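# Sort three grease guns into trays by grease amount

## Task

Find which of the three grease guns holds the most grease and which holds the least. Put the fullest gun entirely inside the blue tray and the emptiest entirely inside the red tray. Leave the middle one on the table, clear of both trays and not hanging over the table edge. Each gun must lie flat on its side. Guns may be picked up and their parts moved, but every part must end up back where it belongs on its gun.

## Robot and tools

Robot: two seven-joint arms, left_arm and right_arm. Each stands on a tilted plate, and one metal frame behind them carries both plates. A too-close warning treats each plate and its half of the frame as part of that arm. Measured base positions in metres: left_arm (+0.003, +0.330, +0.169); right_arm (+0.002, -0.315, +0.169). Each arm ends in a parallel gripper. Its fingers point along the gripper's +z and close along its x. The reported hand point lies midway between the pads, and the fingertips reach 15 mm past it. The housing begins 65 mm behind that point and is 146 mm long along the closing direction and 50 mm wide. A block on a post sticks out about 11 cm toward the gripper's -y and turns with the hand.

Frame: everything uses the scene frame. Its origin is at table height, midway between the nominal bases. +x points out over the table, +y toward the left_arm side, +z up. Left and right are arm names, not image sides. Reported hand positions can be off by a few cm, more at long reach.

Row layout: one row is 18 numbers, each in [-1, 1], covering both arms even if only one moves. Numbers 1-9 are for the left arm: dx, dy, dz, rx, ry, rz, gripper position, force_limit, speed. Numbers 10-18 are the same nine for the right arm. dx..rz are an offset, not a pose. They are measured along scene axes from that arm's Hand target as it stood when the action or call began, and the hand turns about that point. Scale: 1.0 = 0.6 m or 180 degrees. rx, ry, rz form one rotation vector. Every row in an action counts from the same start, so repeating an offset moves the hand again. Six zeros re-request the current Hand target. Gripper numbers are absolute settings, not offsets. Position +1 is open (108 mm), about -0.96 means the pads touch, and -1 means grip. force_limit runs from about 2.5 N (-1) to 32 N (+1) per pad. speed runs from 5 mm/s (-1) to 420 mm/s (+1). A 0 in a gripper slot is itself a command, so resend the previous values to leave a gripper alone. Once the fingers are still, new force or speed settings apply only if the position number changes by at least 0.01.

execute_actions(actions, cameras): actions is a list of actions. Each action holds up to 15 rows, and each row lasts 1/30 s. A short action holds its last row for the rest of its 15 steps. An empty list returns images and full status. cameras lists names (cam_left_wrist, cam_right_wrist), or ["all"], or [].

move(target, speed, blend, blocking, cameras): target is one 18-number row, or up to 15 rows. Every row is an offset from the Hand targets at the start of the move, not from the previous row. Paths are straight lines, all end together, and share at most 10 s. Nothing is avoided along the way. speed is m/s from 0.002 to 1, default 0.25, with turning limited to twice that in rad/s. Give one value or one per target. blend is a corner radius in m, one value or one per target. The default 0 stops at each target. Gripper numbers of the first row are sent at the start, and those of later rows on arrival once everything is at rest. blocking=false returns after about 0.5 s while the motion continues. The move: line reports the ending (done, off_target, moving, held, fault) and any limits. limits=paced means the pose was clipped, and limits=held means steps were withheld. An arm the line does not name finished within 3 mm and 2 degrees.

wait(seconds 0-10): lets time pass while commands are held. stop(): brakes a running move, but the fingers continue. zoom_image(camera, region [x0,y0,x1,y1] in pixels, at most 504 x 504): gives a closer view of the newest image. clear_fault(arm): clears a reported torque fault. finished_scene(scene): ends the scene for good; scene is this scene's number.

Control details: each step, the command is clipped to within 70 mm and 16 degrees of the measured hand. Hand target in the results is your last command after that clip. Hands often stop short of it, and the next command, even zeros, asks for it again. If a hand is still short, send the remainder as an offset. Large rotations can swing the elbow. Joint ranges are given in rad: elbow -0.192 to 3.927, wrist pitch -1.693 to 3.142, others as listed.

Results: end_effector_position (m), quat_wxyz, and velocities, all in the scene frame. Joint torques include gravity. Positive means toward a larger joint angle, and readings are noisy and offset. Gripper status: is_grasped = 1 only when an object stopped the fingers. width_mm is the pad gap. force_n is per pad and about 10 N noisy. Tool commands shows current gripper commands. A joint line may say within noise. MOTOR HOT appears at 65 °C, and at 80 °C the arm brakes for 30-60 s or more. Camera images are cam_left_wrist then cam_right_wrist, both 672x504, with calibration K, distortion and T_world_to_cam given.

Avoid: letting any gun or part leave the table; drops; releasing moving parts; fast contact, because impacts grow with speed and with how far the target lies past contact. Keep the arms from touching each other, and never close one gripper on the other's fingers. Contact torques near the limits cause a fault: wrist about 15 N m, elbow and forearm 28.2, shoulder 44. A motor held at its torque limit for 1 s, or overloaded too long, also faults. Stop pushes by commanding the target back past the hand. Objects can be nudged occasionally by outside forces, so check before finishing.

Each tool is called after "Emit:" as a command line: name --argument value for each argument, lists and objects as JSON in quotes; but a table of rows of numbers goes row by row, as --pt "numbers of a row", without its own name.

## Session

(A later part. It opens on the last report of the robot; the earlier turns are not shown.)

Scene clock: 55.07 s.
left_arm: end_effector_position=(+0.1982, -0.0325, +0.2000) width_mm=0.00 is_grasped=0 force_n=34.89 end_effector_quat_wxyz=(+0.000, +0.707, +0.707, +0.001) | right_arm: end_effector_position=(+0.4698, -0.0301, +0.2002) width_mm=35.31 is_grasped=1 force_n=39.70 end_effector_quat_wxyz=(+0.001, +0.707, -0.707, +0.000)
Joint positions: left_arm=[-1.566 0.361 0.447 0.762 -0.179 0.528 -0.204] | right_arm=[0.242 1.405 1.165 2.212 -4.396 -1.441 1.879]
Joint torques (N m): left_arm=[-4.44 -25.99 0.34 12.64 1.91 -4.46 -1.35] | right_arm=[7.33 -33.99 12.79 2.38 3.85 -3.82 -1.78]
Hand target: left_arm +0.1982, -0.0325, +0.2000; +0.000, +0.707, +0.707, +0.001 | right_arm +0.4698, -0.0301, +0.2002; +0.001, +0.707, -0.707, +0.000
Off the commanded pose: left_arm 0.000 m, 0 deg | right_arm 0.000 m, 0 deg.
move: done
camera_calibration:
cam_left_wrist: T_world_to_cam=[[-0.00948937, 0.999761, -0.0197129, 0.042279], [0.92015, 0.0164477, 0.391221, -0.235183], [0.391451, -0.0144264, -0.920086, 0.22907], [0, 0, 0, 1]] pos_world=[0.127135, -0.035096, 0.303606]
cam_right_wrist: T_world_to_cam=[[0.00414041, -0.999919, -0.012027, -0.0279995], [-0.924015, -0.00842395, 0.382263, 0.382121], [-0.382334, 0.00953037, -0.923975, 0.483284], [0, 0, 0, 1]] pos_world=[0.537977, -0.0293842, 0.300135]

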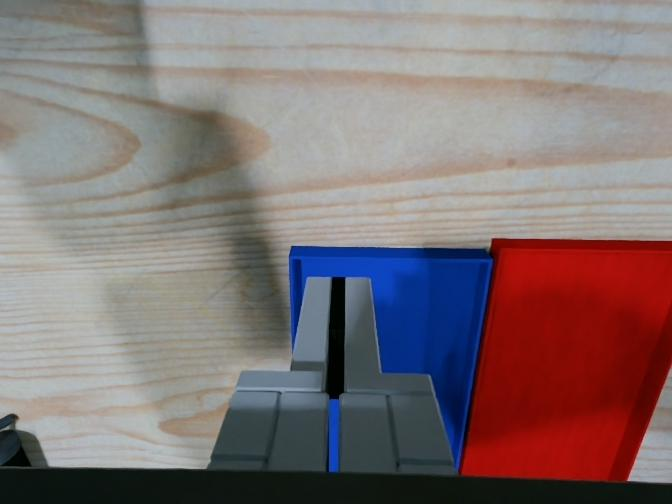

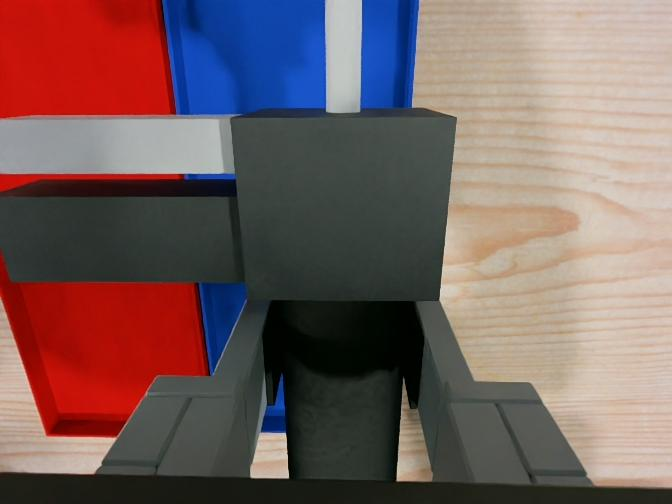

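Emit:
move --target '[-0.06,0,0.2,0,0,0,0,0,-0.6,0,0,0,0,0,0,-1,0.5,-0.6]' --speed 0.3 --cameras '["cam_left_wrist"]'

Scene clock: 56.30 s.
left_arm: end_effector_position=(+0.1622, -0.0325, +0.3199) width_mm=52.99 is_grasped=0 force_n=0.00 end_effector_quat_wxyz=(+0.000, +0.707, +0.707, +0.001) | right_arm: end_effector_position=(+0.4698, -0.0301, +0.2002) width_mm=35.31 is_grasped=1 force_n=39.70 end_effector_quat_wxyz=(+0.001, +0.707, -0.707, +0.000)
Joint positions: left_arm=[-1.681 0.022 0.488 0.798 0.063 0.869 -0.46] | right_arm=[0.242 1.405 1.165 2.212 -4.396 -1.441 1.879]
Joint torques (N m): left_arm=[-4.31 -21.25 -4.71 20.4 1.96 -1.24 -1.37] | right_arm=[7.3 -34 12.92 2.83 3.56 -3.79 -2.14]
Hand target: left_arm +0.1622, -0.0325, +0.3200; +0.000, +0.707, +0.707, +0.001 | right_arm +0.4698, -0.0301, +0.2002; +0.001, +0.707, -0.707, +0.000
Off the commanded pose: left_arm 0.000 m, 0 deg | right_arm 0.000 m, 0 deg.
move: done
camera_calibration:
cam_left_wrist: T_world_to_cam=[[-0.00952905, 0.999762, -0.0196201, 0.0442654], [0.920185, 0.0164466, 0.391138, -0.248933], [0.391367, -0.014327, -0.920123, 0.353508], [0, 0, 0, 1]] pos_world=[0.0911354, -0.0350961, 0.423506]
Images, in order (width x height): cam_left_wrist 672x504.

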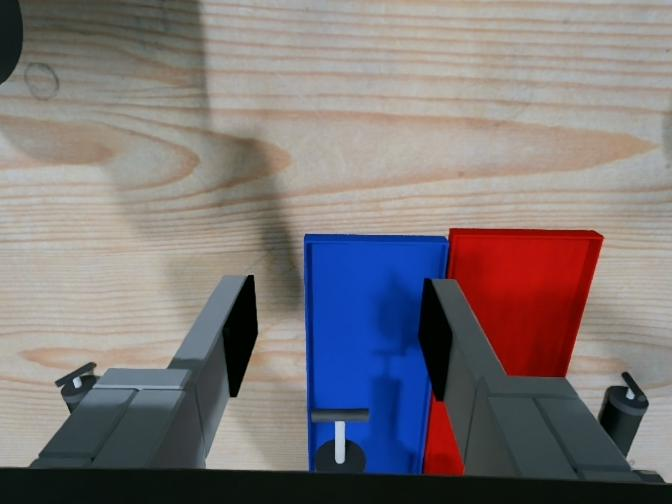

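Emit:
move --pt "0.2447 0 -0.02 0 0 0 0 0 -0.6 0 0 0 0 0 0 -1 0.5 -0.6" --pt "0.2447 0 -0.2 0 0 0 0 0 -0.6 0 0 0 0 0 0 -1 0.5 -0.6" --pt "0.2447 0 -0.2 0 0 0 -1 0.3 -0.6 0 0 0 0 0 0 -1 0.5 -0.6" --speed '[0.3,0.2,0.2]' --blend '[0.02,0,0]' --cameras '["cam_left_wrist"]'

Scene clock: 59.67 s.
left_arm: end_effector_position=(+0.3090, -0.0325, +0.2000) width_mm=39.00 is_grasped=1 force_n=36.45 end_effector_quat_wxyz=(+0.000, +0.707, +0.707, +0.001) | right_arm: end_effector_position=(+0.4698, -0.0302, +0.2002) width_mm=35.31 is_grasped=1 force_n=42.04 end_effector_quat_wxyz=(+0.001, +0.707, -0.707, +0.000)
Joint positions: left_arm=[-1.4 0.518 0.506 0.994 -0.282 0.624 0.07] | right_arm=[0.242 1.405 1.165 2.212 -4.396 -1.441 1.879]
Joint torques (N m): left_arm=[-0.62 -24.23 1.21 17.9 -1.35 -4.39 1.36] | right_arm=[7.21 -34.02 13.63 4.59 2.49 -1.5 -0.1]
Hand target: left_arm +0.3090, -0.0325, +0.2000; +0.000, +0.707, +0.707, +0.001 | right_arm +0.4698, -0.0301, +0.2002; +0.001, +0.707, -0.707, +0.000
Off the commanded pose: left_arm 0.000 m, 0 deg | right_arm 0.000 m, 0 deg.
move: done
camera_calibration:
cam_left_wrist: T_world_to_cam=[[-0.00952869, 0.999762, -0.019621, 0.04331], [0.920149, 0.0164479, 0.391222, -0.337097], [0.391452, -0.0143264, -0.920087, 0.185609], [0, 0, 0, 1]] pos_world=[0.237935, -0.0350961, 0.303506]
Images, in order (width x height): cam_left_wrist 672x504.

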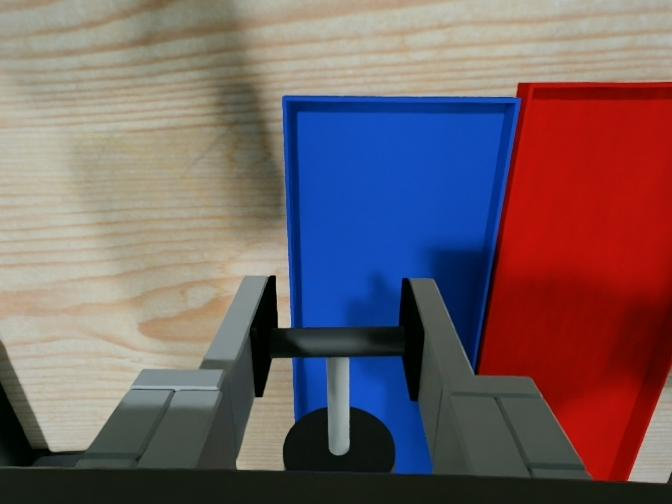

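Emit:
move --target '[0.0433,0,0,0,0,0,-1,0.3,-0.6,0,0,0,0,0,0,-1,0.5,-0.6]' --speed 0.06 --cameras '["cam_left_wrist"]'

Scene clock: 67.37 s.
left_arm: end_effector_position=(+0.3350, -0.0325, +0.2000) width_mm=39.00 is_grasped=1 force_n=36.31 end_effector_quat_wxyz=(+0.000, +0.707, +0.707, +0.001) | right_arm: end_effector_position=(+0.4698, -0.0301, +0.2002) width_mm=35.31 is_grasped=1 force_n=42.93 end_effector_quat_wxyz=(+0.001, +0.707, -0.707, +0.000)
Joint positions: left_arm=[-1.347 0.558 0.502 1.061 -0.293 0.652 0.115] | right_arm=[0.242 1.405 1.165 2.212 -4.396 -1.441 1.879]
Joint torques (N m): left_arm=[-0.89 -24.12 -0.9 22.77 -1.84 -3.85 1.68] | right_arm=[6.61 -33.91 14.41 8.31 -1.64 -0.28 3.24]
Hand target: left_arm +0.3350, -0.0325, +0.2000; +0.000, +0.707, +0.707, +0.001 | right_arm +0.4698, -0.0301, +0.2002; +0.001, +0.707, -0.707, +0.000
Off the commanded pose: left_arm 0.000 m, 0 deg | right_arm 0.000 m, 0 deg.
move: done
camera_calibration:
cam_left_wrist: T_world_to_cam=[[-0.00948972, 0.999761, -0.019712, 0.0435769], [0.920186, 0.0164463, 0.391136, -0.361044], [0.391367, -0.014427, -0.920122, 0.175553], [0, 0, 0, 1]] pos_world=[0.263935, -0.035096, 0.303606]
Images, in order (width x height): cam_left_wrist 672x504.

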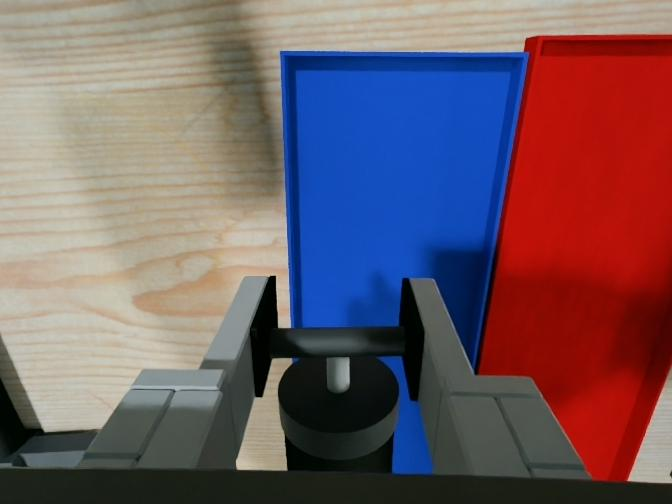

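Emit:
move --target '[-0.0133,0,0,0,0,0,-1,0.3,-0.6,0,0,0,0,0,0,-1,0.5,-0.6]' --speed 0.04

Emit:
move --target '[-0.0133,0,0,0,0,0,-1,0.3,-0.6,0,0,0,0,0,0,-1,0.5,-0.6]' --speed 0.04

Emit:
move --target '[-0.0133,0,0,0,0,0,-1,0.3,-0.6,0,0,0,0,0,0,-1,0.5,-0.6]' --speed 0.04

Emit:
move --target '[-0.0133,0,0,0,0,0,-1,0.3,-0.6,0,0,0,0,0,0,-1,0.5,-0.6]' --speed 0.04

Emit:
move --target '[-0.0333,0,0,0,0,0,-1,0.3,-0.6,0,0,0,0,0,0,-1,0.5,-0.6]' --speed 0.04

Emit:
move --target '[-0.0333,0,0,0,0,0,-1,0.3,-0.6,0,0,0,0,0,0,-1,0.5,-0.6]' --speed 0.04 --cameras '["cam_left_wrist"]'

Scene clock: 68.53 s.
left_arm: end_effector_position=(+0.3270, -0.0325, +0.2000) width_mm=39.00 is_grasped=1 force_n=36.35 end_effector_quat_wxyz=(+0.000, +0.707, +0.707, +0.001) | right_arm: end_effector_position=(+0.4698, -0.0301, +0.2002) width_mm=35.31 is_grasped=1 force_n=42.57 end_effector_quat_wxyz=(+0.001, +0.707, -0.707, +0.000)
Joint positions: left_arm=[-1.364 0.546 0.504 1.04 -0.29 0.643 0.102] | right_arm=[0.242 1.405 1.165 2.212 -4.396 -1.441 1.879]
Joint torques (N m): left_arm=[-7.36 -31.85 3.79 16.55 1.65 -5.65 -1.3] | right_arm=[6.28 -37.33 14.96 8.54 -1.73 -0.33 3.25]
Hand target: left_arm +0.3270, -0.0325, +0.2000; +0.000, +0.707, +0.707, +0.001 | right_arm +0.4698, -0.0301, +0.2002; +0.001, +0.707, -0.707, +0.000
Off the commanded pose: left_arm 0.000 m, 0 deg | right_arm 0.000 m, 0 deg.
move: done

Scene clock: 69.30 s.
left_arm: end_effector_position=(+0.3191, -0.0325, +0.2000) width_mm=39.00 is_grasped=1 force_n=36.39 end_effector_quat_wxyz=(+0.000, +0.707, +0.707, +0.001) | right_arm: end_effector_position=(+0.4698, -0.0301, +0.2002) width_mm=35.31 is_grasped=1 force_n=42.26 end_effector_quat_wxyz=(+0.001, +0.707, -0.707, +0.000)
Joint positions: left_arm=[-1.38 0.534 0.505 1.019 -0.287 0.634 0.088] | right_arm=[0.242 1.405 1.165 2.212 -4.396 -1.441 1.879]
Joint torques (N m): left_arm=[-7.28 -31.51 4.34 16.04 1.77 -5.42 -1.28] | right_arm=[6.03 -40.5 15.26 8.66 -1.72 -0.42 3.19]
Hand target: left_arm +0.3190, -0.0325, +0.2000; +0.000, +0.707, +0.707, +0.001 | right_arm +0.4698, -0.0301, +0.2002; +0.001, +0.707, -0.707, +0.000
Off the commanded pose: left_arm 0.000 m, 0 deg | right_arm 0.000 m, 0 deg.
move: done

Scene clock: 70.07 s.
left_arm: end_effector_position=(+0.3111, -0.0325, +0.2000) width_mm=39.00 is_grasped=1 force_n=36.42 end_effector_quat_wxyz=(+0.000, +0.707, +0.707, +0.001) | right_arm: end_effector_position=(+0.4698, -0.0301, +0.2002) width_mm=35.31 is_grasped=1 force_n=42.00 end_effector_quat_wxyz=(+0.001, +0.707, -0.707, +0.000)
Joint positions: left_arm=[-1.397 0.522 0.506 0.999 -0.284 0.626 0.074] | right_arm=[0.242 1.405 1.165 2.212 -4.396 -1.441 1.879]
Joint torques (N m): left_arm=[-6.92 -30.9 4.62 15.3 1.7 -5.19 -1.41] | right_arm=[5.27 -43.01 15.36 8.54 -1.88 -0.64 3.06]
Hand target: left_arm +0.3111, -0.0325, +0.2000; +0.000, +0.707, +0.707, +0.001 | right_arm +0.4698, -0.0301, +0.2002; +0.001, +0.707, -0.707, +0.000
Off the commanded pose: left_arm 0.000 m, 0 deg | right_arm 0.000 m, 0 deg.
move: done

Scene clock: 70.83 s.
left_arm: end_effector_position=(+0.3032, -0.0325, +0.2000) width_mm=39.00 is_grasped=1 force_n=36.46 end_effector_quat_wxyz=(+0.000, +0.707, +0.707, +0.001) | right_arm: end_effector_position=(+0.4697, -0.0301, +0.2002) width_mm=35.31 is_grasped=1 force_n=41.74 end_effector_quat_wxyz=(+0.001, +0.707, -0.707, +0.000)
Joint positions: left_arm=[-1.414 0.51 0.508 0.979 -0.281 0.618 0.06] | right_arm=[0.243 1.405 1.166 2.212 -4.396 -1.441 1.879]
Joint torques (N m): left_arm=[-11.59 -29.79 -12.35 10.62 0.95 -0.18 -1.38] | right_arm=[2.81 -44.04 13.04 10.15 -4.89 0.94 3.02]
Hand target: left_arm +0.3031, -0.0325, +0.2000; +0.000, +0.707, +0.707, +0.001 | right_arm +0.4698, -0.0301, +0.2002; +0.001, +0.707, -0.707, +0.000
Off the commanded pose: left_arm 0.000 m, 0 deg | right_arm 0.000 m, 0 deg.
move: done

Scene clock: 71.70 s.
left_arm: end_effector_position=(+0.2831, -0.0325, +0.2000) width_mm=39.00 is_grasped=1 force_n=36.50 end_effector_quat_wxyz=(+0.000, +0.707, +0.707, +0.001) | right_arm: end_effector_position=(+0.4698, -0.0301, +0.2002) width_mm=35.31 is_grasped=1 force_n=41.33 end_effector_quat_wxyz=(+0.001, +0.707, -0.707, +0.000)
Joint positions: left_arm=[-1.456 0.481 0.51 0.932 -0.272 0.599 0.022] | right_arm=[0.243 1.405 1.166 2.212 -4.396 -1.441 1.879]
Joint torques (N m): left_arm=[-12.14 -28.65 -8.97 9.31 0.83 0.62 -1.5] | right_arm=[-1.9 -43.04 11.63 13.06 -7.65 2.5 2.99]
Hand target: left_arm +0.2831, -0.0325, +0.2000; +0.000, +0.707, +0.707, +0.001 | right_arm +0.4698, -0.0301, +0.2002; +0.001, +0.707, -0.707, +0.000
Off the commanded pose: left_arm 0.000 m, 0 deg | right_arm 0.000 m, 0 deg.
move: done

Scene clock: 72.57 s.
left_arm: end_effector_position=(+0.2631, -0.0325, +0.2000) width_mm=39.00 is_grasped=1 force_n=36.56 end_effector_quat_wxyz=(+0.000, +0.707, +0.707, +0.001) | right_arm: end_effector_position=(+0.4698, -0.0301, +0.2002) width_mm=35.31 is_grasped=1 force_n=40.96 end_effector_quat_wxyz=(+0.001, +0.707, -0.707, +0.000)
Joint positions: left_arm=[-1.498 0.454 0.512 0.887 -0.263 0.581 -0.019] | right_arm=[0.242 1.405 1.166 2.212 -4.396 -1.441 1.879]
Joint torques (N m): left_arm=[-12.77 -27.48 -11.01 7.95 0.69 1.49 -1.5] | right_arm=[-4.71 -42.08 10.36 15.59 -7.98 2.52 2.82]
Hand target: left_arm +0.2631, -0.0325, +0.2000; +0.000, +0.707, +0.707, +0.001 | right_arm +0.4698, -0.0301, +0.2002; +0.001, +0.707, -0.707, +0.000
Off the commanded pose: left_arm 0.000 m, 0 deg | right_arm 0.000 m, 0 deg.
move: done
camera_calibration:
cam_left_wrist: T_world_to_cam=[[-0.00948937, 0.999761, -0.0197129, 0.0428958], [0.92015, 0.0164477, 0.391221, -0.294993], [0.391451, -0.0144264, -0.920086, 0.203626], [0, 0, 0, 1]] pos_world=[0.192135, -0.035096, 0.303606]
Images, in order (width x height): cam_left_wrist 672x504.

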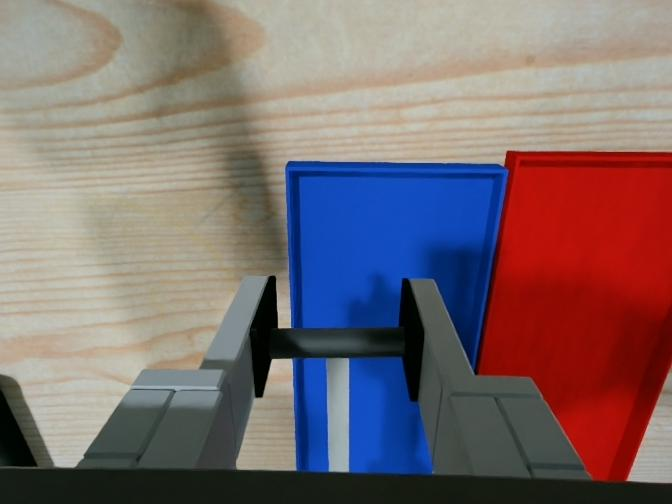

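Emit:
move --pt "0.12 0 0 0 0 0 -1 0.3 -0.6 0 0 0 0 0 0 -1 0.5 -0.6" --pt "0.12 0 0 0 0 0 0 0.3 -0.6 0 0 0 0 0 0 -1 0.5 -0.6" --pt "0.12 0 0.2 0 0 0 0 0.3 -0.6 0 0 0 0 0 0 -1 0.5 -0.6" --pt "0.12 0.56 0.2 0 0 0 0 0.3 -0.6 0 0 0 0 0 0 -1 0.5 -0.6" --speed '[0.06,0.2,0.25,0.35]' --blend '[0,0,0.03,0]'

Emit:
move --pt "0 0 0 0 0 0 0 0.3 -0.6 0 -0.01 -0.2 0 0 0 -1 0.5 -0.6" --pt "0 0 0 0 0 0 0 0.3 -0.6 0 -0.01 -0.29 0 0 0 -1 0.5 -0.6" --pt "0 0 0 0 0 0 0 0.3 -0.6 0 -0.01 -0.29 0 0 0 0 0.5 -0.6" --pt "0 0 0 0 0 0 0 0.3 -0.6 0 -0.01 -0.05 0 0 0 0 0.5 -0.6" --speed '[0.2,0.08,0.2,0.25]' --blend '[0.02,0,0,0]' --cameras '["all"]'

Scene clock: 77.47 s.
left_arm: end_effector_position=(+0.3351, +0.3035, +0.3200) width_mm=52.99 is_grasped=0 force_n=0.00 end_effector_quat_wxyz=(+0.000, +0.707, +0.707, +0.001) | right_arm: end_effector_position=(+0.4698, -0.0301, +0.2002) width_mm=35.31 is_grasped=1 force_n=39.65 end_effector_quat_wxyz=(+0.001, +0.707, -0.707, +0.000)
Joint positions: left_arm=[-1.048 -0.552 0.832 0.539 0.599 1.032 0.137] | right_arm=[0.242 1.405 1.166 2.212 -4.396 -1.441 1.879]
Joint torques (N m): left_arm=[1.71 -8 -15.27 14.28 1.83 -1.2 1.38] | right_arm=[-0.72 -38.72 9.87 11.42 -1.93 -1.48 0.99]
Hand target: left_arm +0.3351, +0.3035, +0.3200; +0.000, +0.707, +0.707, +0.001 | right_arm +0.4698, -0.0301, +0.2002; +0.001, +0.707, -0.707, +0.000
Off the commanded pose: left_arm 0.000 m, 0 deg | right_arm 0.000 m, 0 deg.
move: done

Scene clock: 81.60 s.
left_arm: end_effector_position=(+0.3351, +0.3035, +0.3200) width_mm=52.99 is_grasped=0 force_n=0.00 end_effector_quat_wxyz=(+0.000, +0.707, +0.707, +0.001) | right_arm: end_effector_position=(+0.4698, -0.0361, +0.1702) width_mm=52.99 is_grasped=0 force_n=0.00 end_effector_quat_wxyz=(+0.001, +0.707, -0.707, +0.000)
Joint positions: left_arm=[-1.048 -0.552 0.832 0.539 0.599 1.032 0.137] | right_arm=[0.213 1.434 1.142 2.165 -4.414 -1.388 1.896]
Joint torques (N m): left_arm=[1.68 -7.88 -15.13 14.5 1.97 -1.24 1.43] | right_arm=[-0.91 -41.81 11.1 1.41 -4.39 -1.03 2.38]
Hand target: left_arm +0.3351, +0.3035, +0.3200; +0.000, +0.707, +0.707, +0.001 | right_arm +0.4698, -0.0361, +0.1702; +0.001, +0.707, -0.707, +0.000
Off the commanded pose: left_arm 0.000 m, 0 deg | right_arm 0.000 m, 0 deg.
move: done
camera_calibration:
cam_left_wrist: T_world_to_cam=[[-0.00948937, 0.999761, -0.0197129, -0.289976], [0.92015, 0.0164477, 0.391221, -0.413625], [0.391451, -0.0144264, -0.920086, 0.290738], [0, 0, 0, 1]] pos_world=[0.264035, 0.300904, 0.423606]
cam_right_wrist: T_world_to_cam=[[0.00428726, -0.999916, -0.0121961, -0.0342916], [-0.923965, -0.00862552, 0.382379, 0.393435], [-0.382453, 0.00962937, -0.923925, 0.455767], [0, 0, 0, 1]] pos_world=[0.537977, -0.0352839, 0.270235]

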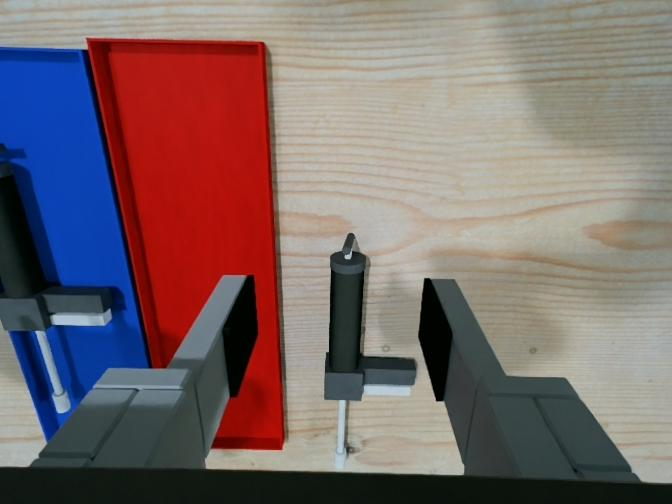

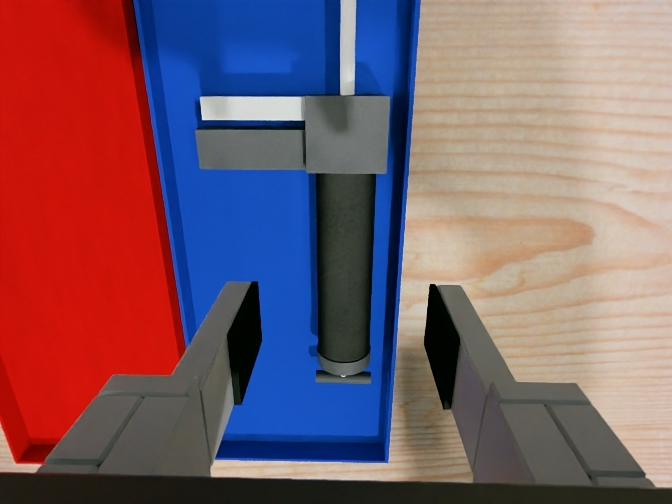

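Emit:
move --pt "0 0 0 0 0 0 0 0.3 -0.6 0.1587 -0.507 -0.05 0 0 0.032 0 0.5 -0.6" --pt "0 0 0 0 0 0 0 0.3 -0.6 0.1587 -0.507 -0.247 0 0 0.032 0 0.5 -0.6" --pt "0 0 0 0 0 0 0 0.3 -0.6 0.1587 -0.507 -0.247 0 0 0.032 -1 0.5 -0.6" --speed '[0.35,0.2,0.2]' --blend '[0.02,0,0]'

Emit:
move --pt "0 0 0 0 0 0 0 0.3 -0.6 0 0 0.2 0 0 0 -1 0.5 -0.6" --pt "-0.015 -0.56 -0.05 0 0 0 0 0.3 -0.6 -0.1587 0.517 0.297 0 0 -0.032 -1 0.5 -0.6" --speed '[0.2,0.3]' --blend '[0.03,0]' --cameras '["cam_left_wrist"]'

Scene clock: 85.30 s.
left_arm: end_effector_position=(+0.3351, +0.3035, +0.3200) width_mm=52.99 is_grasped=0 force_n=0.00 end_effector_quat_wxyz=(+0.000, +0.707, +0.707, +0.001) | right_arm: end_effector_position=(+0.5644, -0.3403, +0.0221) width_mm=35.30 is_grasped=1 force_n=39.86 end_effector_quat_wxyz=(-0.003, +0.742, -0.671, +0.005)
Joint positions: left_arm=[-1.048 -0.552 0.832 0.539 0.599 1.032 0.137] | right_arm=[-0.169 1.724 1.134 2.679 -4.499 -1.241 0.979]
Joint torques (N m): left_arm=[1.37 -7.8 -14.95 14.38 1.85 -1.28 1.38] | right_arm=[7.14 -32.58 7.19 10.4 -4.63 -2.98 -2.08]
Hand target: left_arm +0.3351, +0.3035, +0.3200; +0.000, +0.707, +0.707, +0.001 | right_arm +0.5650, -0.3403, +0.0220; +0.001, +0.742, -0.671, +0.000
Off the commanded pose: left_arm 0.000 m, 0 deg | right_arm 0.001 m, 1 deg.
move: done

Scene clock: 87.77 s.
left_arm: end_effector_position=(+0.3261, -0.0325, +0.2900) width_mm=52.99 is_grasped=0 force_n=0.00 end_effector_quat_wxyz=(+0.000, +0.707, +0.707, +0.001) | right_arm: end_effector_position=(+0.4698, -0.0302, +0.2002) width_mm=35.30 is_grasped=1 force_n=39.89 end_effector_quat_wxyz=(+0.001, +0.707, -0.707, +0.000)
Joint positions: left_arm=[-1.464 0.365 0.614 1.083 -0.164 0.854 0.014] | right_arm=[0.246 1.398 1.149 2.213 -4.38 -1.434 1.875]
Joint torques (N m): left_arm=[1.18 -18.33 0.58 20.15 -1.62 -1.25 1.36] | right_arm=[7.51 -33.99 14.06 11.77 0.87 -3.84 -1.97]
Hand target: left_arm +0.3261, -0.0325, +0.2900; +0.000, +0.707, +0.707, +0.001 | right_arm +0.4698, -0.0301, +0.2002; +0.001, +0.707, -0.707, +0.000
Off the commanded pose: left_arm 0.000 m, 0 deg | right_arm 0.000 m, 0 deg.
move: done
camera_calibration:
cam_left_wrist: T_world_to_cam=[[-0.00948937, 0.999761, -0.0197129, 0.0452668], [0.92015, 0.0164477, 0.391221, -0.38808], [0.391451, -0.0144264, -0.920086, 0.261811], [0, 0, 0, 1]] pos_world=[0.255035, -0.035096, 0.393606]
Images, in order (width x height): cam_left_wrist 672x504.

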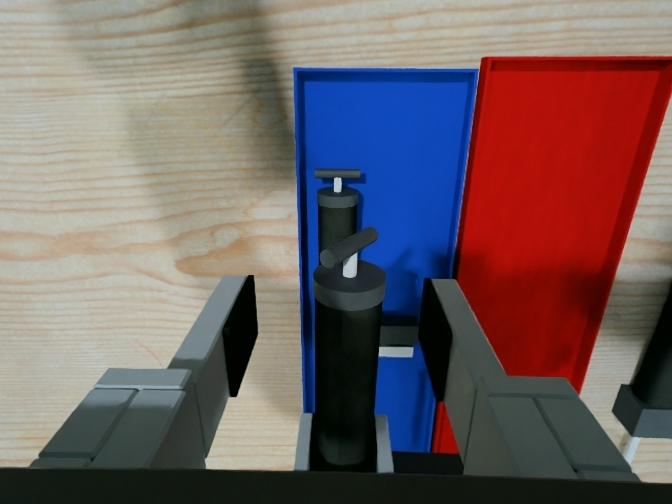

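Emit:
zoom_image --camera "cam_left_wrist" --region '[290, 210, 410, 310]'

Scaled by 4.200 from the camera's 672x504 image, which has a finer 960x720 frame.

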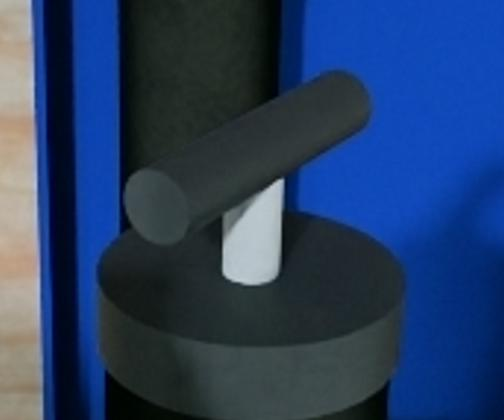

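Emit:
move --pt "0.015 0.121 0.0 -0.283 0 0 0 0.3 -0.6 0 0 0 0 0 0 -1 0.5 -0.6" --pt "0.015 0.121 -0.055 -0.283 0 0 0.2 0.3 -0.6 0 0 0 0 0 0 -1 0.5 -0.6" --speed 0.4 --cameras '["cam_left_wrist"]'

Scene clock: 91.77 s.
left_arm: end_effector_position=(+0.3351, +0.0401, +0.2570) width_mm=63.99 is_grasped=0 force_n=0.00 end_effector_quat_wxyz=(+0.304, +0.638, +0.639, -0.304) | right_arm: end_effector_position=(+0.4698, -0.0301, +0.2002) width_mm=35.30 is_grasped=1 force_n=39.89 end_effector_quat_wxyz=(+0.001, +0.707, -0.707, +0.000)
Joint positions: left_arm=[-1.097 0.181 0.584 0.631 -1.617 0.734 1.672] | right_arm=[0.246 1.398 1.149 2.213 -4.38 -1.434 1.875]
Joint torques (N m): left_arm=[1.21 -12.58 -3.61 16.36 -1.72 2.1 1.32] | right_arm=[7.28 -33.93 14.05 11.75 1.69 -3.88 -2.1]
Hand target: left_arm +0.3351, +0.0401, +0.2570; +0.304, +0.638, +0.639, -0.304 | right_arm +0.4698, -0.0301, +0.2002; +0.001, +0.707, -0.707, +0.000
Off the commanded pose: left_arm 0.000 m, 0 deg | right_arm 0.000 m, 0 deg.
move: done
camera_calibration:
cam_left_wrist: T_world_to_cam=[[-0.00953141, 0.614644, -0.788747, 0.185251], [0.920142, 0.314189, 0.233717, -0.356089], [0.391468, -0.723532, -0.568554, 0.16702], [0, 0, 0, 1]] pos_world=[0.264035, 0.11886, 0.3243]
Images, in order (width x height): cam_left_wrist 672x504.

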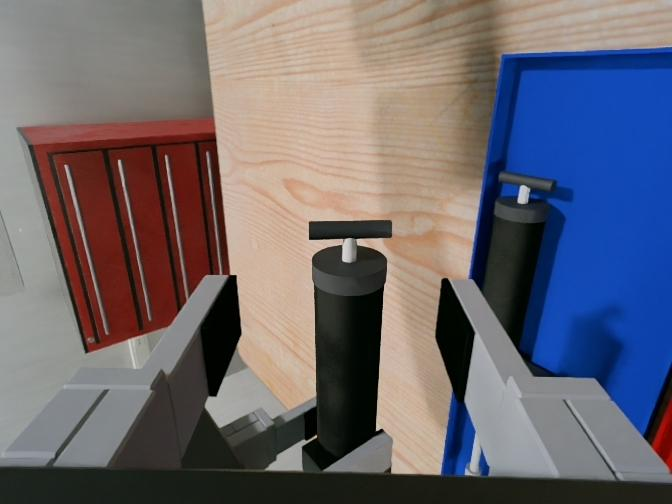

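Emit:
move --pt "0 -0.11 -0.102 0 0 0 0.2 0.3 -0.6 0 0 0 0 0 0 -1 0.5 -0.6" --pt "0 -0.11 -0.102 0 0 0 -1 0.3 -0.6 0 0 0 0 0 0 -1 0.5 -0.6" --pt "-0.0133 -0.11 -0.102 0 0 0 -1 0.3 -0.6 0 0 0 0 0 0 -1 0.5 -0.6" --speed '[0.15,0.1,0.04]' --cameras '["cam_left_wrist"]'

Emit:
move --target '[-0.0133,0,0,0,0,0,-1,0.3,-0.6,0,0,0,0,0,0,-1,0.5,-0.6]' --speed 0.04

Emit:
move --target '[-0.0133,0,0,0,0,0,-1,0.3,-0.6,0,0,0,0,0,0,-1,0.5,-0.6]' --speed 0.04

Emit:
move --target '[-0.0133,0,0,0,0,0,-1,0.3,-0.6,0,0,0,0,0,0,-1,0.5,-0.6]' --speed 0.04

Emit:
move --target '[-0.0133,0,0,0,0,0,-1,0.3,-0.6,0,0,0,0,0,0,-1,0.5,-0.6]' --speed 0.04

Emit:
move --target '[-0.0133,0,0,0,0,0,-1,0.3,-0.6,0,0,0,0,0,0,-1,0.5,-0.6]' --speed 0.04

Emit:
move --target '[-0.0133,0,0,0,0,0,-1,0.3,-0.6,0,0,0,0,0,0,-1,0.5,-0.6]' --speed 0.04 --cameras '["cam_left_wrist"]'

Scene clock: 94.70 s.
left_arm: end_effector_position=(+0.3272, -0.0259, +0.1958) width_mm=38.99 is_grasped=1 force_n=33.75 end_effector_quat_wxyz=(+0.304, +0.638, +0.639, -0.304) | right_arm: end_effector_position=(+0.4698, -0.0301, +0.2002) width_mm=35.30 is_grasped=1 force_n=40.23 end_effector_quat_wxyz=(+0.001, +0.707, -0.707, +0.000)
Joint positions: left_arm=[-1.131 0.478 0.473 0.782 -1.927 0.783 1.807] | right_arm=[0.246 1.398 1.149 2.213 -4.38 -1.434 1.875]
Joint torques (N m): left_arm=[-5.5 -26.14 -1.31 8.96 -1.53 -0.95 1.39] | right_arm=[4.67 -37.34 12.4 10.46 0.37 -3.95 -2.09]
Hand target: left_arm +0.3271, -0.0259, +0.1958; +0.304, +0.638, +0.639, -0.304 | right_arm +0.4698, -0.0301, +0.2002; +0.001, +0.707, -0.707, +0.000
Off the commanded pose: left_arm 0.000 m, 0 deg | right_arm 0.000 m, 0 deg.
move: done
camera_calibration:
cam_left_wrist: T_world_to_cam=[[-0.00953141, 0.614644, -0.788747, 0.177471], [0.920142, 0.314189, 0.233717, -0.31378], [0.391468, -0.723532, -0.568554, 0.0875642], [0, 0, 0, 1]] pos_world=[0.256135, 0.0528603, 0.2631]
Images, in order (width x height): cam_left_wrist 672x504.

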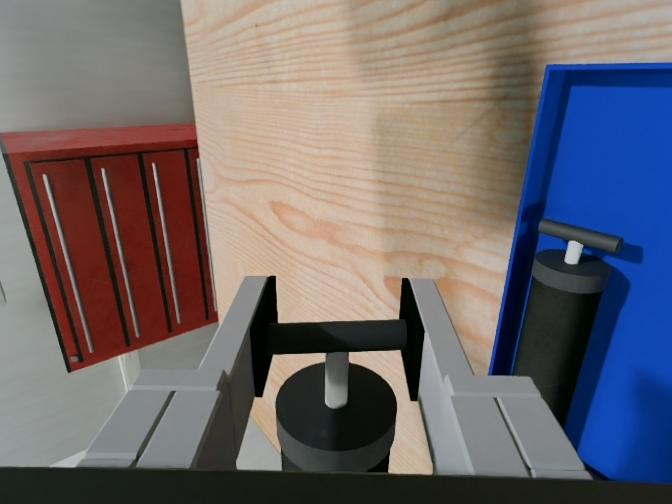

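Scene clock: 95.47 s.
left_arm: end_effector_position=(+0.3192, -0.0259, +0.1958) width_mm=38.99 is_grasped=1 force_n=33.75 end_effector_quat_wxyz=(+0.304, +0.638, +0.639, -0.304) | right_arm: end_effector_position=(+0.4698, -0.0301, +0.2002) width_mm=35.30 is_grasped=1 force_n=40.12 end_effector_quat_wxyz=(+0.001, +0.707, -0.707, +0.000)
Joint positions: left_arm=[-1.142 0.465 0.469 0.762 -1.945 0.774 1.821] | right_arm=[0.246 1.398 1.149 2.213 -4.38 -1.434 1.875]
Joint torques (N m): left_arm=[-5.4 -26.08 -1.65 9.17 -1.47 -0.84 1.33] | right_arm=[2.72 -39.45 11.8 9.67 -1.01 -3.83 -1.93]
Hand target: left_arm +0.3192, -0.0259, +0.1958; +0.304, +0.638, +0.639, -0.304 | right_arm +0.4698, -0.0301, +0.2002; +0.001, +0.707, -0.707, +0.000
Off the commanded pose: left_arm 0.000 m, 0 deg | right_arm 0.000 m, 0 deg.
move: done

Scene clock: 96.23 s.
left_arm: end_effector_position=(+0.3112, -0.0259, +0.1958) width_mm=38.99 is_grasped=1 force_n=33.74 end_effector_quat_wxyz=(+0.304, +0.638, +0.639, -0.304) | right_arm: end_effector_position=(+0.4698, -0.0301, +0.2002) width_mm=35.30 is_grasped=1 force_n=40.01 end_effector_quat_wxyz=(+0.001, +0.707, -0.707, +0.000)
Joint positions: left_arm=[-1.153 0.452 0.464 0.743 -1.965 0.766 1.834] | right_arm=[0.246 1.398 1.149 2.213 -4.38 -1.434 1.875]
Joint torques (N m): left_arm=[-5.56 -26.03 -2.08 9.13 -1.45 -0.65 1.45] | right_arm=[0.63 -42.01 11.23 8.73 -2.3 -3.69 -1.89]
Hand target: left_arm +0.3112, -0.0259, +0.1958; +0.304, +0.638, +0.639, -0.304 | right_arm +0.4698, -0.0301, +0.2002; +0.001, +0.707, -0.707, +0.000
Off the commanded pose: left_arm 0.000 m, 0 deg | right_arm 0.000 m, 0 deg.
move: done

Scene clock: 97.00 s.
left_arm: end_effector_position=(+0.3032, -0.0259, +0.1958) width_mm=38.99 is_grasped=1 force_n=33.74 end_effector_quat_wxyz=(+0.304, +0.638, +0.639, -0.304) | right_arm: end_effector_position=(+0.4698, -0.0301, +0.2002) width_mm=35.30 is_grasped=1 force_n=39.91 end_effector_quat_wxyz=(+0.001, +0.707, -0.707, +0.000)
Joint positions: left_arm=[-1.163 0.44 0.458 0.724 -1.985 0.758 1.848] | right_arm=[0.246 1.398 1.149 2.213 -4.38 -1.434 1.875]
Joint torques (N m): left_arm=[-5.29 -25.76 -2.24 9.1 -1.5 -0.55 1.42] | right_arm=[-0.44 -44.38 11 8.02 -3.38 -3.45 -1.87]
Hand target: left_arm +0.3032, -0.0259, +0.1958; +0.304, +0.638, +0.639, -0.304 | right_arm +0.4698, -0.0301, +0.2002; +0.001, +0.707, -0.707, +0.000
Off the commanded pose: left_arm 0.000 m, 0 deg | right_arm 0.000 m, 0 deg.
move: done

Scene clock: 97.77 s.
left_arm: end_effector_position=(+0.2952, -0.0259, +0.1958) width_mm=38.99 is_grasped=1 force_n=33.74 end_effector_quat_wxyz=(+0.304, +0.638, +0.639, -0.304) | right_arm: end_effector_position=(+0.4698, -0.0301, +0.2002) width_mm=35.30 is_grasped=1 force_n=39.82 end_effector_quat_wxyz=(+0.001, +0.707, -0.707, +0.000)
Joint positions: left_arm=[-1.174 0.427 0.453 0.705 -2.005 0.751 1.861] | right_arm=[0.246 1.398 1.149 2.213 -4.38 -1.434 1.875]
Joint torques (N m): left_arm=[-5.6 -25.43 -2.73 9.24 -1.54 -0.44 1.31] | right_arm=[-0.55 -45.26 11.39 7 -3.46 -3.27 -1.8]
Hand target: left_arm +0.2952, -0.0259, +0.1958; +0.304, +0.638, +0.639, -0.304 | right_arm +0.4698, -0.0301, +0.2002; +0.001, +0.707, -0.707, +0.000
Off the commanded pose: left_arm 0.000 m, 0 deg | right_arm 0.000 m, 0 deg.
move: done

Scene clock: 98.53 s.
left_arm: end_effector_position=(+0.2873, -0.0259, +0.1958) width_mm=38.99 is_grasped=1 force_n=33.74 end_effector_quat_wxyz=(+0.304, +0.638, +0.639, -0.304) | right_arm: end_effector_position=(+0.4698, -0.0301, +0.2002) width_mm=35.30 is_grasped=1 force_n=39.75 end_effector_quat_wxyz=(+0.001, +0.707, -0.707, +0.000)
Joint positions: left_arm=[-1.185 0.415 0.448 0.687 -2.027 0.743 1.875] | right_arm=[0.246 1.398 1.149 2.213 -4.38 -1.434 1.875]
Joint torques (N m): left_arm=[-5.31 -24.84 -2.9 8.98 -1.49 -0.51 1.41] | right_arm=[-0.77 -45.28 11.58 6.13 -3.5 -3.04 -1.74]
Hand target: left_arm +0.2872, -0.0259, +0.1958; +0.304, +0.638, +0.639, -0.304 | right_arm +0.4698, -0.0301, +0.2002; +0.001, +0.707, -0.707, +0.000
Off the commanded pose: left_arm 0.000 m, 0 deg | right_arm 0.000 m, 0 deg.
move: done

Scene clock: 99.30 s.
left_arm: end_effector_position=(+0.2793, -0.0259, +0.1958) width_mm=38.99 is_grasped=1 force_n=33.74 end_effector_quat_wxyz=(+0.304, +0.638, +0.639, -0.304) | right_arm: end_effector_position=(+0.4698, -0.0301, +0.2002) width_mm=35.30 is_grasped=1 force_n=39.68 end_effector_quat_wxyz=(+0.001, +0.707, -0.707, +0.000)
Joint positions: left_arm=[-1.196 0.403 0.442 0.67 -2.048 0.736 1.889] | right_arm=[0.246 1.398 1.149 2.213 -4.38 -1.434 1.875]
Joint torques (N m): left_arm=[-5.76 -24.84 -3.33 9.28 -1.41 -0.35 1.37] | right_arm=[-0.64 -45.22 11.79 5.07 -3.39 -2.93 -1.71]
Hand target: left_arm +0.2793, -0.0259, +0.1958; +0.304, +0.638, +0.639, -0.304 | right_arm +0.4698, -0.0301, +0.2002; +0.001, +0.707, -0.707, +0.000
Off the commanded pose: left_arm 0.000 m, 0 deg | right_arm 0.000 m, 0 deg.
move: done
camera_calibration:
cam_left_wrist: T_world_to_cam=[[-0.00953141, 0.614644, -0.788747, 0.177014], [0.920142, 0.314189, 0.233717, -0.269705], [0.391468, -0.723532, -0.568554, 0.106315], [0, 0, 0, 1]] pos_world=[0.208235, 0.0528603, 0.2631]
Images, in order (width x height): cam_left_wrist 672x504.

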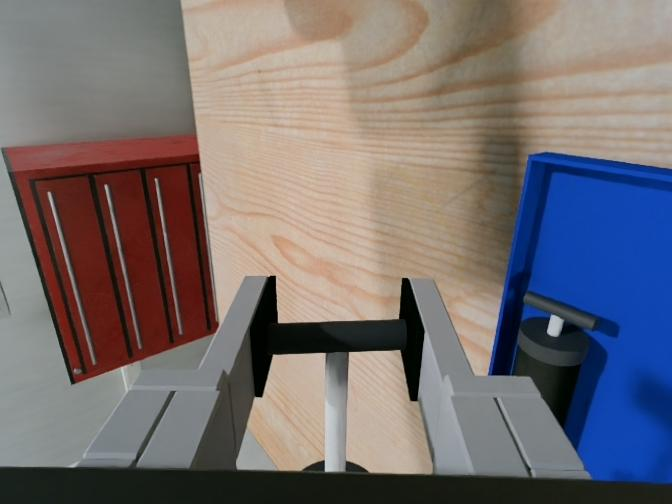

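Emit:
move --target '[-0.025,0,0,0,0,0,-1,0.3,-0.6,0,0,0,0,0,0,-1,0.5,-0.6]' --speed 0.04

Emit:
move --target '[-0.025,0,0,0,0,0,-1,0.3,-0.6,0,0,0,0,0,0,-1,0.5,-0.6]' --speed 0.04

Emit:
move --target '[-0.0167,0,0,0,0,0,-1,0.3,-0.6,0,0,0,0,0,0,-1,0.5,-0.6]' --speed 0.04 --cameras '["cam_left_wrist"]'

Scene clock: 100.37 s.
left_arm: end_effector_position=(+0.2643, -0.0259, +0.1958) width_mm=38.99 is_grasped=1 force_n=33.73 end_effector_quat_wxyz=(+0.304, +0.638, +0.639, -0.304) | right_arm: end_effector_position=(+0.4698, -0.0301, +0.2002) width_mm=35.30 is_grasped=1 force_n=39.69 end_effector_quat_wxyz=(+0.001, +0.707, -0.707, +0.000)
Joint positions: left_arm=[-1.218 0.381 0.431 0.637 -2.092 0.722 1.916] | right_arm=[0.246 1.398 1.149 2.213 -4.38 -1.434 1.875]
Joint torques (N m): left_arm=[-12.18 -21.93 -18.7 0.39 0.27 3.28 1.45] | right_arm=[-2.11 -41.92 10.89 20.61 -9.51 2.01 -1.17]
Hand target: left_arm +0.2643, -0.0259, +0.1958; +0.304, +0.638, +0.639, -0.304 | right_arm +0.4698, -0.0301, +0.2002; +0.001, +0.707, -0.707, +0.000
Off the commanded pose: left_arm 0.000 m, 0 deg | right_arm 0.000 m, 0 deg.
move: done

Scene clock: 101.20 s.
left_arm: end_effector_position=(+0.2493, -0.0259, +0.1958) width_mm=38.99 is_grasped=1 force_n=33.73 end_effector_quat_wxyz=(+0.304, +0.638, +0.639, -0.304) | right_arm: end_effector_position=(+0.4698, -0.0301, +0.2002) width_mm=35.30 is_grasped=1 force_n=39.50 end_effector_quat_wxyz=(+0.001, +0.707, -0.707, +0.000)
Joint positions: left_arm=[-1.24 0.361 0.419 0.607 -2.137 0.71 1.942] | right_arm=[0.246 1.398 1.149 2.213 -4.38 -1.434 1.875]
Joint torques (N m): left_arm=[-12.97 -21.24 -20.56 -0.39 0.22 3.42 1.56] | right_arm=[-3.38 -41.8 9.04 20.66 -10.19 1.98 -0.63]
Hand target: left_arm +0.2493, -0.0259, +0.1958; +0.304, +0.638, +0.639, -0.304 | right_arm +0.4698, -0.0301, +0.2002; +0.001, +0.707, -0.707, +0.000
Off the commanded pose: left_arm 0.000 m, 0 deg | right_arm 0.000 m, 0 deg.
move: done

Scene clock: 102.00 s.
left_arm: end_effector_position=(+0.2393, -0.0259, +0.1958) width_mm=38.99 is_grasped=1 force_n=33.73 end_effector_quat_wxyz=(+0.304, +0.638, +0.639, -0.304) | right_arm: end_effector_position=(+0.4698, -0.0301, +0.2002) width_mm=35.30 is_grasped=1 force_n=39.45 end_effector_quat_wxyz=(+0.001, +0.707, -0.707, +0.000)
Joint positions: left_arm=[-1.255 0.347 0.411 0.587 -2.169 0.702 1.96] | right_arm=[0.246 1.398 1.149 2.213 -4.38 -1.434 1.875]
Joint torques (N m): left_arm=[-13.28 -21.09 -21.87 -0.8 0.65 3.61 1.46] | right_arm=[-4.76 -42.32 8.5 20.67 -10.09 1.89 -0.13]
Hand target: left_arm +0.2392, -0.0259, +0.1958; +0.304, +0.638, +0.639, -0.304 | right_arm +0.4698, -0.0301, +0.2002; +0.001, +0.707, -0.707, +0.000
Off the commanded pose: left_arm 0.000 m, 0 deg | right_arm 0.000 m, 0 deg.
move: done
camera_calibration:
cam_left_wrist: T_world_to_cam=[[-0.00953141, 0.614644, -0.788747, 0.176633], [0.920142, 0.314189, 0.233717, -0.2329], [0.391468, -0.723532, -0.568554, 0.121974], [0, 0, 0, 1]] pos_world=[0.168235, 0.0528603, 0.2631]
Images, in order (width x height): cam_left_wrist 672x504.

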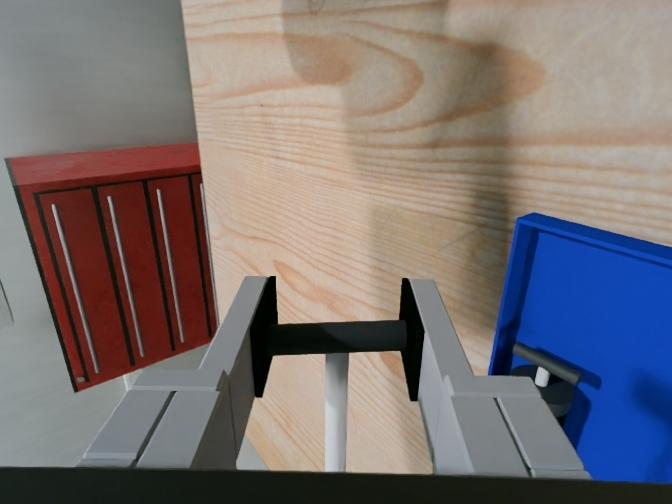

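Emit:
move --pt "0.16 0 0 0 0 0 -1 0.3 -0.6 0 0 0 0 0 0 -1 0.5 -0.6" --pt "0.16 0 0 0 0 0 0.2 0.3 -0.6 0 0 0 0 0 0 -1 0.5 -0.6" --pt "0.16 0.11 0.102 0 0 0 0.2 0.3 -0.6 0 0 0 0 0 0 -1 0.5 -0.6" --pt "0.2 0.5 0.15 0.283 0 0 0.2 0.3 -0.6 0 0 0 0 0 0 -1 0.5 -0.6" --speed '[0.06,0.2,0.25,0.5]' --blend '[0,0,0.03,0]'

Emit:
move --pt "0.05 0.03 0.0 0 0 0.5 0.2 0.3 -0.6 0.04 -0.43 0 0 0 0 -1 0.5 -0.6" --pt "0.132 0.062 -0.02 0 0 1 0.2 0.3 -0.6 0.08 -0.43 -0.17 0 0 0 -1 0.5 -0.6" --pt "0.132 0.062 -0.02 0 0 1 0.2 0.3 -0.6 0.08 -0.43 -0.297 0 0 0 -1 0.5 -0.6" --speed '[0.5,0.3,0.15]' --blend '[0.03,0,0]' --cameras '["all"]'

Scene clock: 107.47 s.
left_arm: end_effector_position=(+0.3592, +0.2741, +0.2858) width_mm=64.00 is_grasped=0 force_n=0.00 end_effector_quat_wxyz=(+0.000, +0.707, +0.707, +0.001) | right_arm: end_effector_position=(+0.4698, -0.0301, +0.2002) width_mm=35.30 is_grasped=1 force_n=39.48 end_effector_quat_wxyz=(+0.001, +0.707, -0.707, +0.000)
Joint positions: left_arm=[-0.707 -0.213 0.48 0.56 0.295 0.775 0.325] | right_arm=[0.246 1.398 1.149 2.213 -4.38 -1.434 1.875]
Joint torques (N m): left_arm=[-4.68 -8.05 -8.43 19.15 1.96 -1.22 -1.37] | right_arm=[2.11 -40.12 11.42 11.74 -1.75 -1.56 1.89]
Hand target: left_arm +0.3592, +0.2741, +0.2858; +0.000, +0.707, +0.707, +0.001 | right_arm +0.4698, -0.0301, +0.2002; +0.001, +0.707, -0.707, +0.000
Off the commanded pose: left_arm 0.000 m, 0 deg | right_arm 0.000 m, 0 deg.
move: done; limits=paced

Scene clock: 113.13 s.
left_arm: end_effector_position=(+0.4384, +0.3113, +0.2738) width_mm=64.00 is_grasped=0 force_n=0.00 end_effector_quat_wxyz=(+0.001, +0.707, -0.707, +0.000) | right_arm: end_effector_position=(+0.5179, -0.2882, +0.0222) width_mm=35.30 is_grasped=1 force_n=39.48 end_effector_quat_wxyz=(+0.001, +0.707, -0.707, +0.001)
Joint positions: left_arm=[-0.498 0.053 0.4 0.794 0.123 0.739 -2.556] | right_arm=[-0.349 1.52 0.989 1.937 -4.529 -1.114 1.582]
Joint torques (N m): left_arm=[-5.08 -15.19 -2.34 19.23 2.03 -4.62 -1.44] | right_arm=[5.47 -18.58 9.22 10.91 1.56 0.52 -2.18]
Hand target: left_arm +0.4384, +0.3113, +0.2738; +0.001, +0.707, -0.707, +0.000 | right_arm +0.5178, -0.2881, +0.0220; +0.001, +0.707, -0.707, +0.000
Off the commanded pose: left_arm 0.000 m, 0 deg | right_arm 0.000 m, 0 deg.
move: done
camera_calibration:
cam_left_wrist: T_world_to_cam=[[0.00948937, -0.999761, -0.0197129, 0.316526], [-0.92015, -0.0164477, 0.391221, 0.326299], [-0.391451, 0.0144264, -0.920086, 0.542147], [0, 0, 0, 1]] pos_world=[0.509465, 0.313996, 0.377406]
cam_right_wrist: T_world_to_cam=[[0.00434797, -0.999921, -0.0117868, -0.288471], [-0.924085, -0.0085222, 0.382092, 0.492469], [-0.382163, 0.00923064, -0.924049, 0.339488], [0, 0, 0, 1]] pos_world=[0.586078, -0.287385, 0.122135]

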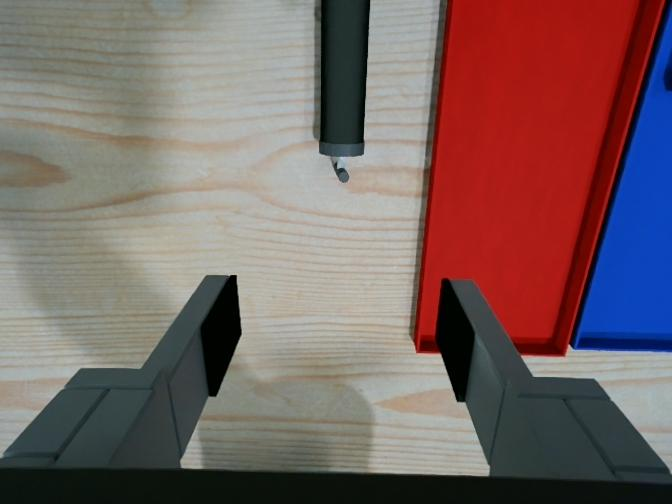

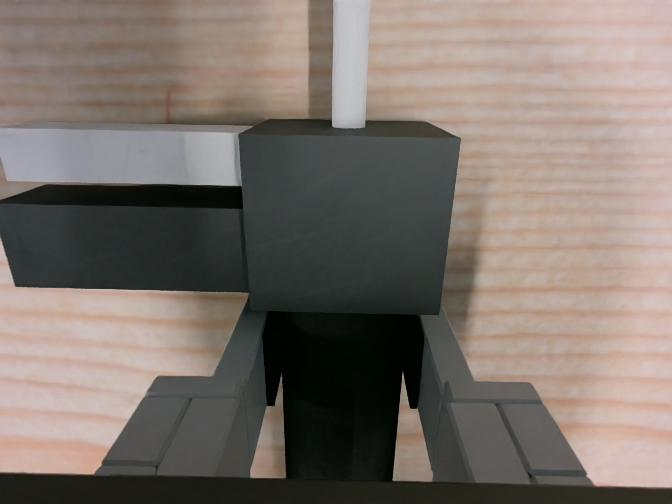

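Emit:
move --pt "0.1727 -0.0055 -0.223 0 0 0 0.2 0.3 -0.6 0 0 0 0 0 0 0 0.5 -0.6" --pt "0.1727 -0.0055 -0.223 0 0 0 0.2 0.3 -0.6 0 0 0.2 0 0 0 0 0.5 -0.6" --speed 0.3 --cameras '["cam_left_wrist"]'

Scene clock: 115.57 s.
left_arm: end_effector_position=(+0.5421, +0.3080, +0.1400) width_mm=64.00 is_grasped=0 force_n=0.00 end_effector_quat_wxyz=(+0.001, +0.707, -0.707, +0.000) | right_arm: end_effector_position=(+0.5178, -0.2881, +0.1420) width_mm=52.99 is_grasped=0 force_n=0.00 end_effector_quat_wxyz=(+0.001, +0.707, -0.707, +0.000)
Joint positions: left_arm=[-0.369 0.65 0.321 1.182 -0.169 0.555 -2.333] | right_arm=[-0.417 1.299 1.099 1.772 -4.416 -1.25 1.613]
Joint torques (N m): left_arm=[0.14 -26.15 -0.84 17.44 -1.48 -1.4 1.37] | right_arm=[-0.73 -38.38 15.98 2.14 3.85 -3.38 2.36]
Hand target: left_arm +0.5421, +0.3080, +0.1400; +0.001, +0.707, -0.707, +0.000 | right_arm +0.5178, -0.2881, +0.1420; +0.001, +0.707, -0.707, +0.000
Off the commanded pose: left_arm 0.000 m, 0 deg | right_arm 0.000 m, 0 deg.
move: done
camera_calibration:
cam_left_wrist: T_world_to_cam=[[0.00948937, -0.999761, -0.0197129, 0.309606], [-0.92015, -0.0164477, 0.391221, 0.473918], [-0.391451, 0.0144264, -0.920086, 0.459641], [0, 0, 0, 1]] pos_world=[0.613065, 0.310696, 0.243606]
Images, in order (width x height): cam_left_wrist 672x504.

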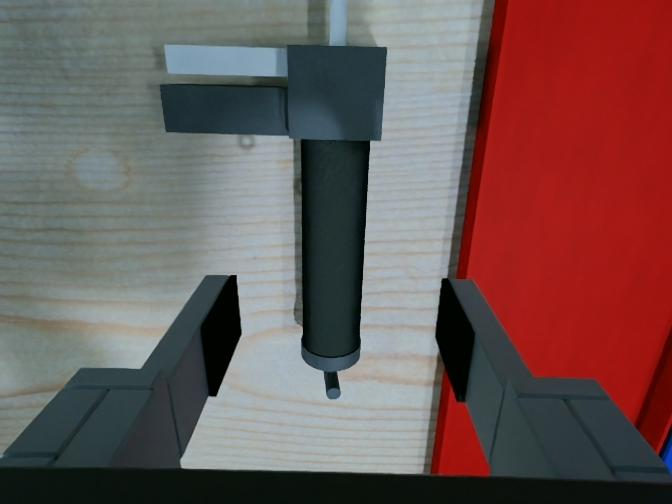

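Emit:
move --pt "0.03 0 -0.197 0 0 0 0.2 0.3 -0.6 0 0 0 0 0 0 0 0.5 -0.6" --pt "0.03 0 -0.197 0 0 0 -1 0.5 -0.6 0 0 0 0 0 0 0 0.5 -0.6" --speed 0.2

Emit:
move --pt "0 0 0.2 0 0 0 -1 0.5 -0.6 -0.2 0.2 0.2 0 0 0.5 0 0.5 -0.6" --pt "-0.15 -0.38 0.297 0 0 0 -1 0.5 -0.6 -0.345 0.35 0.35 0 0 1 0.2 0.5 -0.6" --speed 0.4 --blend '[0.03,0]' --cameras '["all"]'

Scene clock: 117.57 s.
left_arm: end_effector_position=(+0.5600, +0.3080, +0.0218) width_mm=35.08 is_grasped=1 force_n=41.29 end_effector_quat_wxyz=(+0.001, +0.707, -0.707, +0.000) | right_arm: end_effector_position=(+0.5178, -0.2881, +0.1420) width_mm=52.99 is_grasped=0 force_n=0.00 end_effector_quat_wxyz=(+0.001, +0.707, -0.707, +0.000)
Joint positions: left_arm=[-0.273 0.991 0.242 1.387 -0.244 0.415 -2.281] | right_arm=[-0.417 1.299 1.099 1.772 -4.416 -1.25 1.613]
Joint torques (N m): left_arm=[-3.69 -31.07 2.37 15.17 -0.98 -1.82 -0.64] | right_arm=[-0.98 -38.2 16.14 2.11 3.67 -3.39 2.36]
Hand target: left_arm +0.5601, +0.3080, +0.0218; +0.001, +0.707, -0.707, +0.000 | right_arm +0.5178, -0.2881, +0.1420; +0.001, +0.707, -0.707, +0.000
Off the commanded pose: left_arm 0.000 m, 0 deg | right_arm 0.000 m, 0 deg.
move: done

Scene clock: 122.57 s.
left_arm: end_effector_position=(+0.4701, +0.0800, +0.2000) width_mm=35.08 is_grasped=1 force_n=41.51 end_effector_quat_wxyz=(+0.001, +0.707, -0.707, +0.000) | right_arm: end_effector_position=(+0.3108, -0.0781, +0.3520) width_mm=63.99 is_grasped=0 force_n=0.00 end_effector_quat_wxyz=(+0.000, +0.707, +0.707, +0.001)
Joint positions: left_arm=[-0.809 0.562 0.308 1.182 -0.103 0.681 -2.827] | right_arm=[-0.158 1.221 1.697 1.237 -4.342 -1.675 -0.602]
Joint torques (N m): left_arm=[-5.87 -28.2 -1.24 21.28 2.04 -2.08 -1.46] | right_arm=[6.4 -16.16 18.53 10.22 4.08 -3.42 -2.06]
Hand target: left_arm +0.4701, +0.0800, +0.2000; +0.001, +0.707, -0.707, +0.000 | right_arm +0.3108, -0.0781, +0.3520; +0.000, +0.707, +0.707, +0.001
Off the commanded pose: left_arm 0.000 m, 0 deg | right_arm 0.000 m, 0 deg.
move: done
camera_calibration:
cam_left_wrist: T_world_to_cam=[[0.00948937, -0.999761, -0.0197129, 0.0835268], [-0.92015, -0.0164477, 0.391221, 0.380444], [-0.391451, 0.0144264, -0.920086, 0.489951], [0, 0, 0, 1]] pos_world=[0.541065, 0.082696, 0.303606]
cam_right_wrist: T_world_to_cam=[[-0.00423314, 0.999918, -0.0120643, 0.08539], [0.924015, 0.00852391, 0.382262, -0.39631], [0.382333, -0.00952946, -0.923975, 0.324154], [0, 0, 0, 1]] pos_world=[0.242623, -0.0789159, 0.452035]

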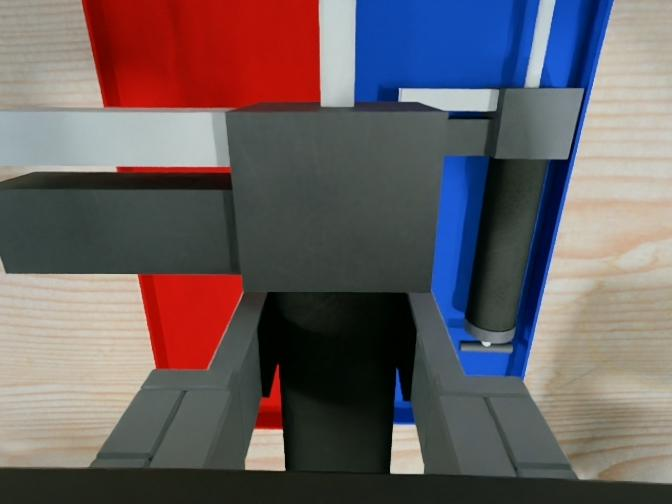

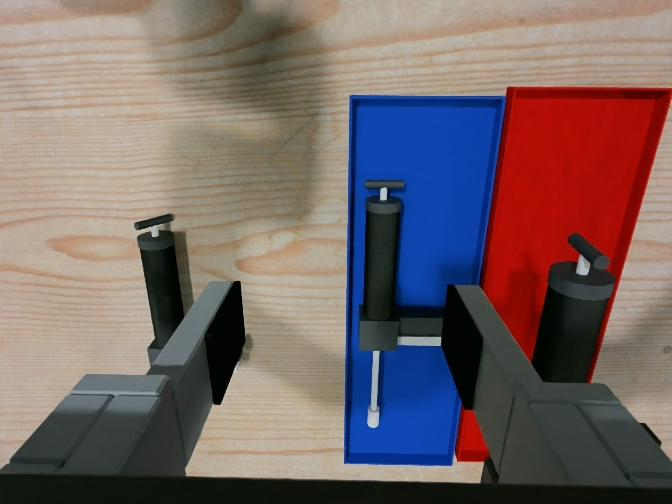

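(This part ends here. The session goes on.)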